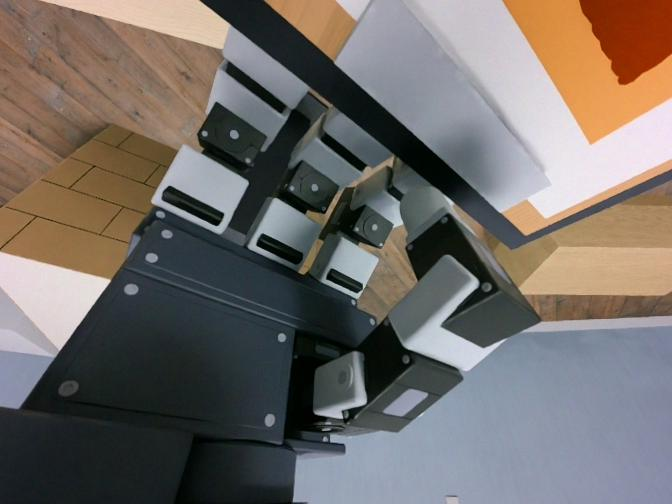

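Request:
move:
  arm2: {"joints": {"hand_thumb_mcp": 0.3, "hand_thumb_ipl": -0.642}}

Request:
move:
  arm2: {"joints": {"hand_thumb_mcp": -0.05}}
  arm1: {"joints": {"hand_thumb_mcp": 0.5}}
  cameras: ["arm1_cam_wrist", "arm2_cam_wrist"]

Scene clock: 282.80 s.
Joint torques (N m): arm1=[-2.78 -9.23 13.35 0.5 0.03 -0.11] | arm2=[0.44 -9.52 12.08 0.88 -0.06 0.08] | arm3=[0.79 -13.45 9.47 0.85 0.74 0.12]
Motor temperatures (°C): arm1=[24 28 36 25 24 27] | arm2=[28 23 35 28 25 25] | arm3=[27 27 33 25 25 25]
Heat: arm1: hottest joint3_rad 36 °C; arm2: hottest joint3_rad 35 °C; arm3: hottest joint3_rad 33 °C.
move: arm2 done
Joint velocities: within noise
arm1.joint_positions: joint1_rad=-1.559 joint2_rad=+1.509 joint3_rad=+1.392 joint4_rad=-1.477 joint5_rad=-0.001 joint6_rad=+0.041 hand_index_mcp=+0.089 hand_index_abd=+0.001 hand_index_pip=-0.355 hand_index_dip=+0.705 hand_middle_mcp=+0.088 hand_middle_abd=+0.001 hand_middle_pip=-0.358 hand_middle_dip=+0.703 hand_ring_mcp=+0.116 hand_ring_abd=-0.003 hand_ring_pip=-0.408 hand_ring_dip=+0.700 hand_thumb_cmc=-0.569 hand_thumb_axl=+0.679 hand_thumb_mcp=-0.001 hand_thumb_ipl=-0.652 hand_current_limit=+0.750 hand_speed=-0.600
arm1.joint_status: not commanded
arm1.hand_state: blocked,goal,goal,goal,blocked,goal,goal,goal,goal,goal,goal,goal,goal,goal,goal,goal
arm1.index_mcp_current_ma: 66
arm1.index_abd_current_ma: 0
arm1.index_pip_current_ma: 23
arm1.index_dip_current_ma: 10
arm1.middle_mcp_current_ma: 50
arm1.middle_abd_current_ma: 0
arm1.middle_pip_current_ma: 17
arm1.middle_dip_current_ma: 6
arm1.ring_mcp_current_ma: 23
arm1.ring_abd_current_ma: -1
arm1.ring_pip_current_ma: 7
arm1.ring_dip_current_ma: 3
arm1.thumb_cmc_current_ma: 1
arm1.thumb_axl_current_ma: 1
arm1.thumb_mcp_current_ma: 0
arm1.thumb_ipl_current_ma: -2
arm1.hand_goal_index_mcp: 0.056
arm1.hand_goal_index_abd: 0.000
arm1.hand_goal_index_pip: -0.372
arm1.hand_goal_index_dip: 0.696
arm1.hand_goal_middle_mcp: 0.060
arm1.hand_goal_middle_abd: 0.000
arm1.hand_goal_middle_pip: -0.372
arm1.hand_goal_middle_dip: 0.696
arm1.hand_goal_ring_mcp: 0.100
arm1.hand_goal_ring_abd: 0.000
arm1.hand_goal_ring_pip: -0.416
arm1.hand_goal_ring_dip: 0.696
arm1.hand_goal_thumb_cmc: -0.570
arm1.hand_goal_thumb_axl: 0.678
arm1.hand_goal_thumb_mcp: 0.000
arm1.hand_goal_thumb_ipl: -0.650
arm1.hand: x=-0.0050 y=+0.6343 z=+1.0032 quat_wxyz=(-0.019, +0.988, +0.156, -0.004) (m; scene frame)
arm1.hand_target: x=-0.0054 y=+0.6177 z=+1.0199 quat_wxyz=(+0.000, +0.988, +0.153, +0.000) (m; scene frame)
arm1.hand_status: not commanded
arm2.joint_positions: joint1_rad=-1.260 joint2_rad=+1.390 joint3_rad=+1.090 joint4_rad=-1.267 joint5_rad=+0.006 joint6_rad=-0.017 hand_index_mcp=+0.086 hand_index_abd=-0.001 hand_index_pip=-0.365 hand_index_dip=+0.700 hand_middle_mcp=+0.089 hand_middle_abd=+0.001 hand_middle_pip=-0.364 hand_middle_dip=+0.699 hand_ring_mcp=+0.120 hand_ring_abd=-0.003 hand_ring_pip=-0.408 hand_ring_dip=+0.700 hand_thumb_cmc=-0.568 hand_thumb_axl=+0.679 hand_thumb_mcp=+0.298 hand_thumb_ipl=-0.640 hand_current_limit=+0.750 hand_speed=-0.750
arm2.joint_status: all done
arm2.hand_state: goal,goal,goal,goal,goal,goal,goal,goal,blocked,goal,goal,goal,goal,goal,goal,goal
arm2.index_mcp_current_ma: 66
arm2.index_abd_current_ma: -2
arm2.index_pip_current_ma: 27
arm2.index_dip_current_ma: 12
arm2.middle_mcp_current_ma: 82
arm2.middle_abd_current_ma: 2
arm2.middle_pip_current_ma: 29
arm2.middle_dip_current_ma: 12
arm2.ring_mcp_current_ma: 86
arm2.ring_abd_current_ma: -8
arm2.ring_pip_current_ma: 28
arm2.ring_dip_current_ma: 15
arm2.thumb_cmc_current_ma: 7
arm2.thumb_axl_current_ma: 6
arm2.thumb_mcp_current_ma: -10
arm2.thumb_ipl_current_ma: 8
arm2.hand_goal_index_mcp: 0.070
arm2.hand_goal_index_abd: 0.000
arm2.hand_goal_index_pip: -0.372
arm2.hand_goal_index_dip: 0.696
arm2.hand_goal_middle_mcp: 0.070
arm2.hand_goal_middle_abd: 0.000
arm2.hand_goal_middle_pip: -0.372
arm2.hand_goal_middle_dip: 0.696
arm2.hand_goal_ring_mcp: 0.100
arm2.hand_goal_ring_abd: 0.000
arm2.hand_goal_ring_pip: -0.416
arm2.hand_goal_ring_dip: 0.696
arm2.hand_goal_thumb_cmc: -0.570
arm2.hand_goal_thumb_axl: 0.678
arm2.hand_goal_thumb_mcp: 0.300
arm2.hand_goal_thumb_ipl: -0.642
arm2.hand: x=+0.0801 y=+0.4602 z=+1.0146 quat_wxyz=(+0.000, +0.172, -0.985, -0.001) (m; scene frame)
arm2.hand_target: x=+0.0706 y=+0.4807 z=+1.0408 quat_wxyz=(+0.006, +0.173, -0.984, -0.035) (m; scene frame)
arm2.hand_status: not commanded
arm3: as last shown
pictures: none

Scene clock: 283.80 s.
Joint torques (N m): arm1=[-2.73 -9.29 13.33 0.51 0.04 -0.11] | arm2=[0.32 -9.52 12.07 0.87 -0.06 0.08] | arm3=[0.79 -13.45 9.47 0.85 0.73 0.12]
Motor temperatures (°C): arm1=[24 28 36 25 24 27] | arm2=[28 23 35 28 25 25] | arm3=[27 27 33 25 25 25]
Heat: arm1: hottest joint3_rad 36 °C; arm2: hottest joint3_rad 35 °C; arm3: hottest joint3_rad 33 °C.
move: arm1 done; arm2 off_target
Joint velocities: within noise
arm1.joint_positions: joint1_rad=-1.559 joint2_rad=+1.509 joint3_rad=+1.392 joint4_rad=-1.477 joint5_rad=-0.001 joint6_rad=+0.041 hand_index_mcp=+0.074 hand_index_abd=+0.001 hand_index_pip=-0.365 hand_index_dip=+0.700 hand_middle_mcp=+0.077 hand_middle_abd=+0.001 hand_middle_pip=-0.364 hand_middle_dip=+0.700 hand_ring_mcp=+0.116 hand_ring_abd=-0.003 hand_ring_pip=-0.408 hand_ring_dip=+0.700 hand_thumb_cmc=-0.569 hand_thumb_axl=+0.679 hand_thumb_mcp=+0.489 hand_thumb_ipl=-0.653 hand_current_limit=+0.750 hand_speed=-0.600
arm1.joint_status: all done
arm1.hand_state: goal,goal,goal,goal,goal,goal,goal,goal,goal,goal,goal,goal,goal,goal,goal,goal
arm1.index_mcp_current_ma: 26
arm1.index_abd_current_ma: 0
arm1.index_pip_current_ma: 7
arm1.index_dip_current_ma: 3
arm1.middle_mcp_current_ma: 25
arm1.middle_abd_current_ma: 0
arm1.middle_pip_current_ma: 8
arm1.middle_dip_current_ma: 3
arm1.ring_mcp_current_ma: 22
arm1.ring_abd_current_ma: -1
arm1.ring_pip_current_ma: 7
arm1.ring_dip_current_ma: 3
arm1.thumb_cmc_current_ma: 1
arm1.thumb_axl_current_ma: 1
arm1.thumb_mcp_current_ma: -17
arm1.thumb_ipl_current_ma: -3
arm1.hand_goal_index_mcp: 0.056
arm1.hand_goal_index_abd: 0.000
arm1.hand_goal_index_pip: -0.372
arm1.hand_goal_index_dip: 0.696
arm1.hand_goal_middle_mcp: 0.060
arm1.hand_goal_middle_abd: 0.000
arm1.hand_goal_middle_pip: -0.372
arm1.hand_goal_middle_dip: 0.696
arm1.hand_goal_ring_mcp: 0.100
arm1.hand_goal_ring_abd: 0.000
arm1.hand_goal_ring_pip: -0.416
arm1.hand_goal_ring_dip: 0.696
arm1.hand_goal_thumb_cmc: -0.570
arm1.hand_goal_thumb_axl: 0.678
arm1.hand_goal_thumb_mcp: 0.500
arm1.hand_goal_thumb_ipl: -0.650
arm1.hand: x=-0.0050 y=+0.6343 z=+1.0032 quat_wxyz=(-0.019, +0.988, +0.156, -0.004) (m; scene frame)
arm1.hand_target: x=-0.0054 y=+0.6177 z=+1.0199 quat_wxyz=(+0.000, +0.988, +0.153, +0.000) (m; scene frame)
arm1.hand_status: not commanded
arm2.joint_positions: joint1_rad=-1.260 joint2_rad=+1.390 joint3_rad=+1.090 joint4_rad=-1.267 joint5_rad=+0.006 joint6_rad=-0.017 hand_index_mcp=+0.119 hand_index_abd=-0.001 hand_index_pip=-0.352 hand_index_dip=+0.703 hand_middle_mcp=+0.105 hand_middle_abd=+0.001 hand_middle_pip=-0.357 hand_middle_dip=+0.701 hand_ring_mcp=+0.120 hand_ring_abd=-0.002 hand_ring_pip=-0.408 hand_ring_dip=+0.700 hand_thumb_cmc=-0.568 hand_thumb_axl=+0.679 hand_thumb_mcp=+0.088 hand_thumb_ipl=-0.624 hand_current_limit=+0.750 hand_speed=-0.750
arm2.joint_status: hand_thumb_mcp off_target (ended at +0.088, target -0.050)
arm2.hand_state: blocked,goal,goal,goal,blocked,goal,goal,goal,blocked,goal,goal,goal,goal,goal,blocked,goal
arm2.index_mcp_current_ma: 223
arm2.index_abd_current_ma: -2
arm2.index_pip_current_ma: 77
arm2.index_dip_current_ma: 25
arm2.middle_mcp_current_ma: 154
arm2.middle_abd_current_ma: 2
arm2.middle_pip_current_ma: 58
arm2.middle_dip_current_ma: 19
arm2.ring_mcp_current_ma: 85
arm2.ring_abd_current_ma: -6
arm2.ring_pip_current_ma: 28
arm2.ring_dip_current_ma: 15
arm2.thumb_cmc_current_ma: 8
arm2.thumb_axl_current_ma: 6
arm2.thumb_mcp_current_ma: 481
arm2.thumb_ipl_current_ma: 99
arm2.hand_goal_index_mcp: 0.070
arm2.hand_goal_index_abd: 0.000
arm2.hand_goal_index_pip: -0.372
arm2.hand_goal_index_dip: 0.696
arm2.hand_goal_middle_mcp: 0.070
arm2.hand_goal_middle_abd: 0.000
arm2.hand_goal_middle_pip: -0.372
arm2.hand_goal_middle_dip: 0.696
arm2.hand_goal_ring_mcp: 0.100
arm2.hand_goal_ring_abd: 0.000
arm2.hand_goal_ring_pip: -0.416
arm2.hand_goal_ring_dip: 0.696
arm2.hand_goal_thumb_cmc: -0.570
arm2.hand_goal_thumb_axl: 0.678
arm2.hand_goal_thumb_mcp: -0.050
arm2.hand_goal_thumb_ipl: -0.642
arm2.hand: x=+0.0801 y=+0.4602 z=+1.0146 quat_wxyz=(+0.000, +0.172, -0.985, -0.001) (m; scene frame)
arm2.hand_target: x=+0.0706 y=+0.4807 z=+1.0408 quat_wxyz=(+0.006, +0.173, -0.984, -0.035) (m; scene frame)
arm2.hand_status: not commanded
arm3.joint_positions: joint1_rad=-0.908 joint2_rad=+1.495 joint3_rad=+0.802 joint4_rad=-0.169 joint5_rad=+0.720 joint6_rad=+0.668 hand_index_mcp=+0.759 hand_index_abd=+0.000 hand_index_pip=+0.577 hand_index_dip=+0.694 hand_middle_mcp=+0.760 hand_middle_abd=+0.000 hand_middle_pip=+0.577 hand_middle_dip=+0.694 hand_ring_mcp=+0.759 hand_ring_abd=-0.001 hand_ring_pip=+0.575 hand_ring_dip=+0.694 hand_thumb_cmc=-0.569 hand_thumb_axl=+0.680 hand_thumb_mcp=+0.169 hand_thumb_ipl=+0.167 hand_current_limit=+0.400 hand_speed=-0.600
arm3.joint_status: not commanded
arm3.hand_state: goal,goal,goal,goal,goal,goal,goal,goal,goal,goal,goal,goal,goal,goal,goal,goal
arm3.index_mcp_current_ma: 11
arm3.index_abd_current_ma: 0
arm3.index_pip_current_ma: -1
arm3.index_dip_current_ma: -4
arm3.middle_mcp_current_ma: 14
arm3.middle_abd_current_ma: 0
arm3.middle_pip_current_ma: -1
arm3.middle_dip_current_ma: -4
arm3.ring_mcp_current_ma: 13
arm3.ring_abd_current_ma: -2
arm3.ring_pip_current_ma: -1
arm3.ring_dip_current_ma: -4
arm3.thumb_cmc_current_ma: 1
arm3.thumb_axl_current_ma: 5
arm3.thumb_mcp_current_ma: -2
arm3.thumb_ipl_current_ma: -2
arm3.hand_goal_index_mcp: 0.754
arm3.hand_goal_index_abd: 0.000
arm3.hand_goal_index_pip: 0.578
arm3.hand_goal_index_dip: 0.696
arm3.hand_goal_middle_mcp: 0.754
arm3.hand_goal_middle_abd: 0.000
arm3.hand_goal_middle_pip: 0.578
arm3.hand_goal_middle_dip: 0.696
arm3.hand_goal_ring_mcp: 0.754
arm3.hand_goal_ring_abd: 0.000
arm3.hand_goal_ring_pip: 0.576
arm3.hand_goal_ring_dip: 0.696
arm3.hand_goal_thumb_cmc: -0.570
arm3.hand_goal_thumb_axl: 0.678
arm3.hand_goal_thumb_mcp: 0.170
arm3.hand_goal_thumb_ipl: 0.168
arm3.hand: x=-0.0883 y=-0.6328 z=+1.0548 quat_wxyz=(+0.120, +0.238, +0.852, +0.451) (m; scene frame)
arm3.hand_target: x=-0.0900 y=-0.6350 z=+1.0500 quat_wxyz=(+0.123, +0.237, +0.855, +0.445) (m; scene frame)
arm3.hand_status: not commanded
pictures: arm1_cam_wrist, arm2_cam_wrist
Images, in order (width x height): arm1_cam_wrist 672x504, arm2_cam_wrist 672x504.

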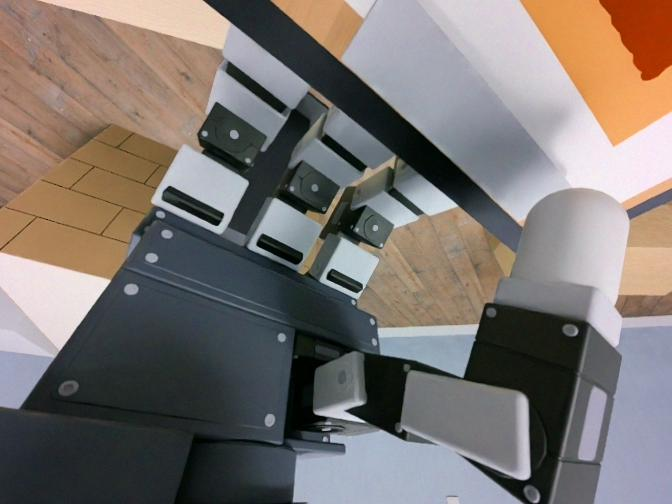

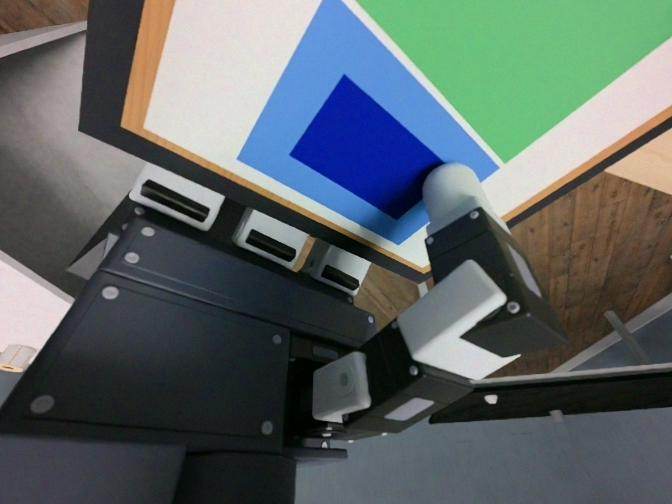

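Request:
move:
  arm1: {"target": [-0.005, 0.620, 0.994, 0, 0.9882, 0.1528, 0], "speed": 0.05, "joints": {"hand_thumb_mcp": 0.6, "hand_index_mcp": 0.137, "hand_middle_mcp": 0.137, "hand_ring_mcp": 0.178}}

Request:
move:
  arm1: {"target": [0.001, 0.598, 0.999, 0, 0.9882, 0.1528, 0], "speed": 0.05}
  cameras: ["arm1_cam_wrist"]

Scene clock: 285.10 s.
Joint torques (N m): arm1=[-2.49 -9.05 9.2 0.95 0.02 -0.1] | arm2=[0.44 -9.47 12.07 0.85 -0.06 0.08] | arm3=[0.85 -13.45 9.47 0.85 0.73 0.12]
Motor temperatures (°C): arm1=[24 28 36 24 24 27] | arm2=[28 23 35 28 25 25] | arm3=[27 27 33 25 25 25]
Heat: arm1: hottest joint3_rad 36 °C; arm2: hottest joint3_rad 35 °C; arm3: hottest joint3_rad 33 °C.
move: arm1 done
Joint velocities: within noise
arm1.joint_positions: joint1_rad=-1.559 joint2_rad=+1.509 joint3_rad=+1.375 joint4_rad=-1.418 joint5_rad=-0.001 joint6_rad=+0.041 hand_index_mcp=+0.143 hand_index_abd=+0.001 hand_index_pip=-0.365 hand_index_dip=+0.700 hand_middle_mcp=+0.143 hand_middle_abd=+0.001 hand_middle_pip=-0.365 hand_middle_dip=+0.700 hand_ring_mcp=+0.183 hand_ring_abd=-0.003 hand_ring_pip=-0.409 hand_ring_dip=+0.700 hand_thumb_cmc=-0.569 hand_thumb_axl=+0.679 hand_thumb_mcp=+0.590 hand_thumb_ipl=-0.653 hand_current_limit=+0.750 hand_speed=-0.600
arm1.joint_status: all done
arm1.hand_state: goal,goal,goal,goal,goal,goal,goal,goal,goal,goal,goal,goal,goal,goal,goal,goal
arm1.index_mcp_current_ma: 4
arm1.index_abd_current_ma: 0
arm1.index_pip_current_ma: 6
arm1.index_dip_current_ma: 2
arm1.middle_mcp_current_ma: 4
arm1.middle_abd_current_ma: 0
arm1.middle_pip_current_ma: 7
arm1.middle_dip_current_ma: 3
arm1.ring_mcp_current_ma: 4
arm1.ring_abd_current_ma: -1
arm1.ring_pip_current_ma: 7
arm1.ring_dip_current_ma: 3
arm1.thumb_cmc_current_ma: 1
arm1.thumb_axl_current_ma: 1
arm1.thumb_mcp_current_ma: -16
arm1.thumb_ipl_current_ma: -3
arm1.hand_goal_index_mcp: 0.138
arm1.hand_goal_index_abd: 0.000
arm1.hand_goal_index_pip: -0.372
arm1.hand_goal_index_dip: 0.696
arm1.hand_goal_middle_mcp: 0.138
arm1.hand_goal_middle_abd: 0.000
arm1.hand_goal_middle_pip: -0.372
arm1.hand_goal_middle_dip: 0.696
arm1.hand_goal_ring_mcp: 0.178
arm1.hand_goal_ring_abd: 0.000
arm1.hand_goal_ring_pip: -0.416
arm1.hand_goal_ring_dip: 0.696
arm1.hand_goal_thumb_cmc: -0.570
arm1.hand_goal_thumb_axl: 0.678
arm1.hand_goal_thumb_mcp: 0.600
arm1.hand_goal_thumb_ipl: -0.650
arm1.hand: x=-0.0016 y=+0.6253 z=+1.0001 quat_wxyz=(+0.002, +0.988, +0.156, +0.000) (m; scene frame)
arm1.hand_target: x=-0.0051 y=+0.6201 z=+0.9941 quat_wxyz=(+0.000, +0.988, +0.153, +0.000) (m; scene frame)
arm1.hand_status: done (0.009 m and 0.4 deg from the pose sent, 0.017 m and 2.3 deg at the start)
arm2, arm3: as last shown
arm2.joint_positions: joint1_rad=-1.260 joint2_rad=+1.390 joint3_rad=+1.090 joint4_rad=-1.267 joint5_rad=+0.006 joint6_rad=-0.017 hand_index_mcp=+0.124 hand_index_abd=-0.001 hand_index_pip=-0.350 hand_index_dip=+0.704 hand_middle_mcp=+0.107 hand_middle_abd=+0.001 hand_middle_pip=-0.355 hand_middle_dip=+0.702 hand_ring_mcp=+0.120 hand_ring_abd=-0.002 hand_ring_pip=-0.408 hand_ring_dip=+0.700 hand_thumb_cmc=-0.567 hand_thumb_axl=+0.680 hand_thumb_mcp=+0.088 hand_thumb_ipl=-0.621 hand_current_limit=+0.750 hand_speed=-0.750
arm2.hand_state: blocked,goal,blocked,goal,blocked,goal,goal,goal,blocked,goal,goal,goal,goal,goal,blocked,blocked
arm2.index_mcp_current_ma: 248
arm2.index_abd_current_ma: -4
arm2.index_pip_current_ma: 90
arm2.index_dip_current_ma: 31
arm2.middle_mcp_current_ma: 167
arm2.middle_pip_current_ma: 65
arm2.middle_dip_current_ma: 22
arm2.thumb_cmc_current_ma: 10
arm2.thumb_ipl_current_ma: 116
pictures: none

Scene clock: 286.13 s.
Joint torques (N m): arm1=[-2.78 -9.52 12.98 0.05 0.03 -0.13] | arm2=[0.5 -9.47 12.05 0.87 -0.06 0.08] | arm3=[0.79 -13.39 9.47 0.85 0.73 0.11]
Motor temperatures (°C): arm1=[24 28 36 24 24 27] | arm2=[28 23 35 28 25 25] | arm3=[27 27 33 25 25 25]
Heat: arm1: hottest joint3_rad 36 °C; arm2: hottest joint3_rad 35 °C; arm3: hottest joint3_rad 33 °C.
move: arm1 off_target
Joint velocities: within noise
arm1.joint_positions: joint1_rad=-1.560 joint2_rad=+1.562 joint3_rad=+1.409 joint4_rad=-1.421 joint5_rad=-0.001 joint6_rad=+0.041 hand_index_mcp=+0.143 hand_index_abd=+0.001 hand_index_pip=-0.365 hand_index_dip=+0.700 hand_middle_mcp=+0.143 hand_middle_abd=+0.001 hand_middle_pip=-0.365 hand_middle_dip=+0.700 hand_ring_mcp=+0.183 hand_ring_abd=-0.003 hand_ring_pip=-0.409 hand_ring_dip=+0.700 hand_thumb_cmc=-0.569 hand_thumb_axl=+0.679 hand_thumb_mcp=+0.590 hand_thumb_ipl=-0.653 hand_current_limit=+0.750 hand_speed=-0.600
arm1.joint_status: not commanded
arm1.hand_state: goal,goal,goal,goal,goal,goal,goal,goal,goal,goal,goal,goal,goal,goal,goal,goal
arm1.index_mcp_current_ma: 4
arm1.index_abd_current_ma: 0
arm1.index_pip_current_ma: 6
arm1.index_dip_current_ma: 2
arm1.middle_mcp_current_ma: 4
arm1.middle_abd_current_ma: 0
arm1.middle_pip_current_ma: 7
arm1.middle_dip_current_ma: 3
arm1.ring_mcp_current_ma: 4
arm1.ring_abd_current_ma: -1
arm1.ring_pip_current_ma: 7
arm1.ring_dip_current_ma: 3
arm1.thumb_cmc_current_ma: 1
arm1.thumb_axl_current_ma: 1
arm1.thumb_mcp_current_ma: -16
arm1.thumb_ipl_current_ma: -3
arm1.hand_goal_index_mcp: 0.138
arm1.hand_goal_index_abd: 0.000
arm1.hand_goal_index_pip: -0.372
arm1.hand_goal_index_dip: 0.696
arm1.hand_goal_middle_mcp: 0.138
arm1.hand_goal_middle_abd: 0.000
arm1.hand_goal_middle_pip: -0.372
arm1.hand_goal_middle_dip: 0.696
arm1.hand_goal_ring_mcp: 0.178
arm1.hand_goal_ring_abd: 0.000
arm1.hand_goal_ring_pip: -0.416
arm1.hand_goal_ring_dip: 0.696
arm1.hand_goal_thumb_cmc: -0.570
arm1.hand_goal_thumb_axl: 0.678
arm1.hand_goal_thumb_mcp: 0.600
arm1.hand_goal_thumb_ipl: -0.650
arm1.hand: x=+0.0022 y=+0.6124 z=+0.9877 quat_wxyz=(-0.010, +0.988, +0.155, -0.003) (m; scene frame)
arm1.hand_target: x=+0.0007 y=+0.5985 z=+0.9991 quat_wxyz=(+0.000, +0.988, +0.153, +0.000) (m; scene frame)
arm1.hand_status: off_target (0.018 m and 1.2 deg from the pose sent, 0.028 m and 0.4 deg at the start)
arm2, arm3: as last shown
pictures: arm1_cam_wrist
Images, in order (width x height): arm1_cam_wrist 672x504.

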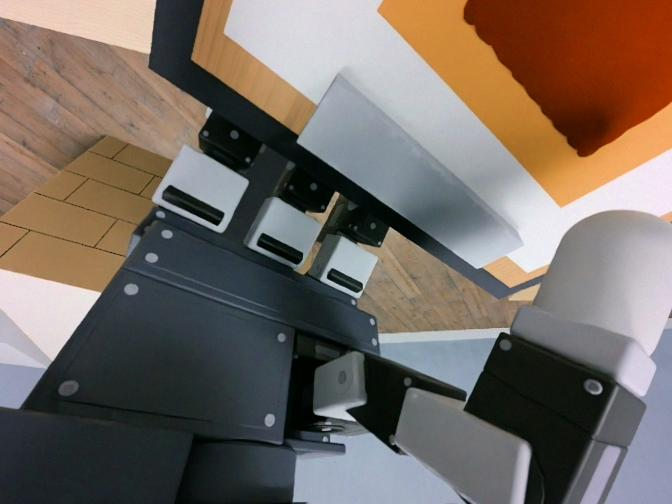

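Request:
move:
  arm1: {"target": [0.001, 0.598, 1.016, 0, 0.9882, 0.1528, 0], "speed": 0.03}

Request:
move:
  arm1: {"target": [0.001, 0.598, 1.024, 0, 0.9882, 0.1528, 0], "speed": 0.03}
  cameras: ["arm1_cam_wrist"]

Scene clock: 287.73 s.
Joint torques (N m): arm1=[-2.73 -10.05 13.03 0.03 0.03 -0.12] | arm2=[0.44 -9.52 12.07 0.85 -0.06 0.08] | arm3=[0.85 -13.45 9.47 0.84 0.73 0.12]
Motor temperatures (°C): arm1=[24 28 36 24 24 27] | arm2=[28 23 36 28 25 24] | arm3=[27 27 33 25 25 25]
Heat: arm1: hottest joint3_rad 36 °C; arm2: hottest joint3_rad 36 °C; arm3: hottest joint3_rad 33 °C.
move: arm1 off_target
Joint velocities: within noise
arm1.joint_positions: joint1_rad=-1.560 joint2_rad=+1.562 joint3_rad=+1.447 joint4_rad=-1.465 joint5_rad=-0.001 joint6_rad=+0.041 hand_index_mcp=+0.143 hand_index_abd=+0.001 hand_index_pip=-0.365 hand_index_dip=+0.700 hand_middle_mcp=+0.143 hand_middle_abd=+0.001 hand_middle_pip=-0.365 hand_middle_dip=+0.700 hand_ring_mcp=+0.183 hand_ring_abd=-0.003 hand_ring_pip=-0.409 hand_ring_dip=+0.700 hand_thumb_cmc=-0.569 hand_thumb_axl=+0.679 hand_thumb_mcp=+0.590 hand_thumb_ipl=-0.653 hand_current_limit=+0.750 hand_speed=-0.600
arm1.joint_status: not commanded
arm1.hand_state: goal,goal,goal,goal,goal,goal,goal,goal,goal,goal,goal,goal,goal,goal,goal,goal
arm1.index_mcp_current_ma: 4
arm1.index_abd_current_ma: 0
arm1.index_pip_current_ma: 6
arm1.index_dip_current_ma: 2
arm1.middle_mcp_current_ma: 4
arm1.middle_abd_current_ma: 0
arm1.middle_pip_current_ma: 7
arm1.middle_dip_current_ma: 3
arm1.ring_mcp_current_ma: 4
arm1.ring_abd_current_ma: -1
arm1.ring_pip_current_ma: 7
arm1.ring_dip_current_ma: 3
arm1.thumb_cmc_current_ma: 1
arm1.thumb_axl_current_ma: 1
arm1.thumb_mcp_current_ma: -16
arm1.thumb_ipl_current_ma: -3
arm1.hand_goal_index_mcp: 0.138
arm1.hand_goal_index_abd: 0.000
arm1.hand_goal_index_pip: -0.372
arm1.hand_goal_index_dip: 0.696
arm1.hand_goal_middle_mcp: 0.138
arm1.hand_goal_middle_abd: 0.000
arm1.hand_goal_middle_pip: -0.372
arm1.hand_goal_middle_dip: 0.696
arm1.hand_goal_ring_mcp: 0.178
arm1.hand_goal_ring_abd: 0.000
arm1.hand_goal_ring_pip: -0.416
arm1.hand_goal_ring_dip: 0.696
arm1.hand_goal_thumb_cmc: -0.570
arm1.hand_goal_thumb_axl: 0.678
arm1.hand_goal_thumb_mcp: 0.600
arm1.hand_goal_thumb_ipl: -0.650
arm1.hand: x=+0.0025 y=+0.6116 z=+1.0018 quat_wxyz=(-0.012, +0.988, +0.155, -0.003) (m; scene frame)
arm1.hand_target: x=+0.0007 y=+0.5986 z=+1.0161 quat_wxyz=(+0.001, +0.988, +0.153, +0.000) (m; scene frame)
arm1.hand_status: off_target (0.020 m and 1.5 deg from the pose sent, 0.032 m and 1.2 deg at the start)
arm2, arm3: as last shown
pictures: none

Scene clock: 288.70 s.
Joint torques (N m): arm1=[-2.73 -10.17 13.11 0.03 0.03 -0.12] | arm2=[0.44 -9.52 12.07 0.85 -0.06 0.08] | arm3=[0.79 -13.45 9.46 0.85 0.73 0.12]
Motor temperatures (°C): arm1=[24 28 37 24 24 27] | arm2=[28 23 36 28 25 24] | arm3=[27 27 33 25 25 25]
Heat: arm1: hottest joint3_rad 37 °C; arm2: hottest joint3_rad 36 °C; arm3: hottest joint3_rad 33 °C.
move: arm1 off_target
Joint velocities: within noise
arm1.joint_positions: joint1_rad=-1.560 joint2_rad=+1.562 joint3_rad=+1.465 joint4_rad=-1.486 joint5_rad=-0.001 joint6_rad=+0.041 hand_index_mcp=+0.143 hand_index_abd=+0.001 hand_index_pip=-0.365 hand_index_dip=+0.700 hand_middle_mcp=+0.143 hand_middle_abd=+0.001 hand_middle_pip=-0.365 hand_middle_dip=+0.700 hand_ring_mcp=+0.183 hand_ring_abd=-0.003 hand_ring_pip=-0.409 hand_ring_dip=+0.700 hand_thumb_cmc=-0.569 hand_thumb_axl=+0.679 hand_thumb_mcp=+0.590 hand_thumb_ipl=-0.653 hand_current_limit=+0.750 hand_speed=-0.600
arm1.joint_status: not commanded
arm1.hand_state: goal,goal,goal,goal,goal,goal,goal,goal,goal,goal,goal,goal,goal,goal,goal,goal
arm1.index_mcp_current_ma: 4
arm1.index_abd_current_ma: 0
arm1.index_pip_current_ma: 6
arm1.index_dip_current_ma: 2
arm1.middle_mcp_current_ma: 4
arm1.middle_abd_current_ma: 0
arm1.middle_pip_current_ma: 7
arm1.middle_dip_current_ma: 3
arm1.ring_mcp_current_ma: 5
arm1.ring_abd_current_ma: -1
arm1.ring_pip_current_ma: 7
arm1.ring_dip_current_ma: 3
arm1.thumb_cmc_current_ma: 1
arm1.thumb_axl_current_ma: 1
arm1.thumb_mcp_current_ma: -16
arm1.thumb_ipl_current_ma: -3
arm1.hand_goal_index_mcp: 0.138
arm1.hand_goal_index_abd: 0.000
arm1.hand_goal_index_pip: -0.372
arm1.hand_goal_index_dip: 0.696
arm1.hand_goal_middle_mcp: 0.138
arm1.hand_goal_middle_abd: 0.000
arm1.hand_goal_middle_pip: -0.372
arm1.hand_goal_middle_dip: 0.696
arm1.hand_goal_ring_mcp: 0.178
arm1.hand_goal_ring_abd: 0.000
arm1.hand_goal_ring_pip: -0.416
arm1.hand_goal_ring_dip: 0.696
arm1.hand_goal_thumb_cmc: -0.570
arm1.hand_goal_thumb_axl: 0.678
arm1.hand_goal_thumb_mcp: 0.600
arm1.hand_goal_thumb_ipl: -0.650
arm1.hand: x=+0.0026 y=+0.6115 z=+1.0084 quat_wxyz=(-0.014, +0.988, +0.155, -0.003) (m; scene frame)
arm1.hand_target: x=+0.0007 y=+0.5986 z=+1.0241 quat_wxyz=(+0.000, +0.988, +0.153, +0.000) (m; scene frame)
arm1.hand_status: off_target (0.021 m and 1.6 deg from the pose sent, 0.026 m and 1.5 deg at the start)
arm2, arm3: as last shown
pictures: arm1_cam_wrist
Images, in order (width x height): arm1_cam_wrist 672x504.

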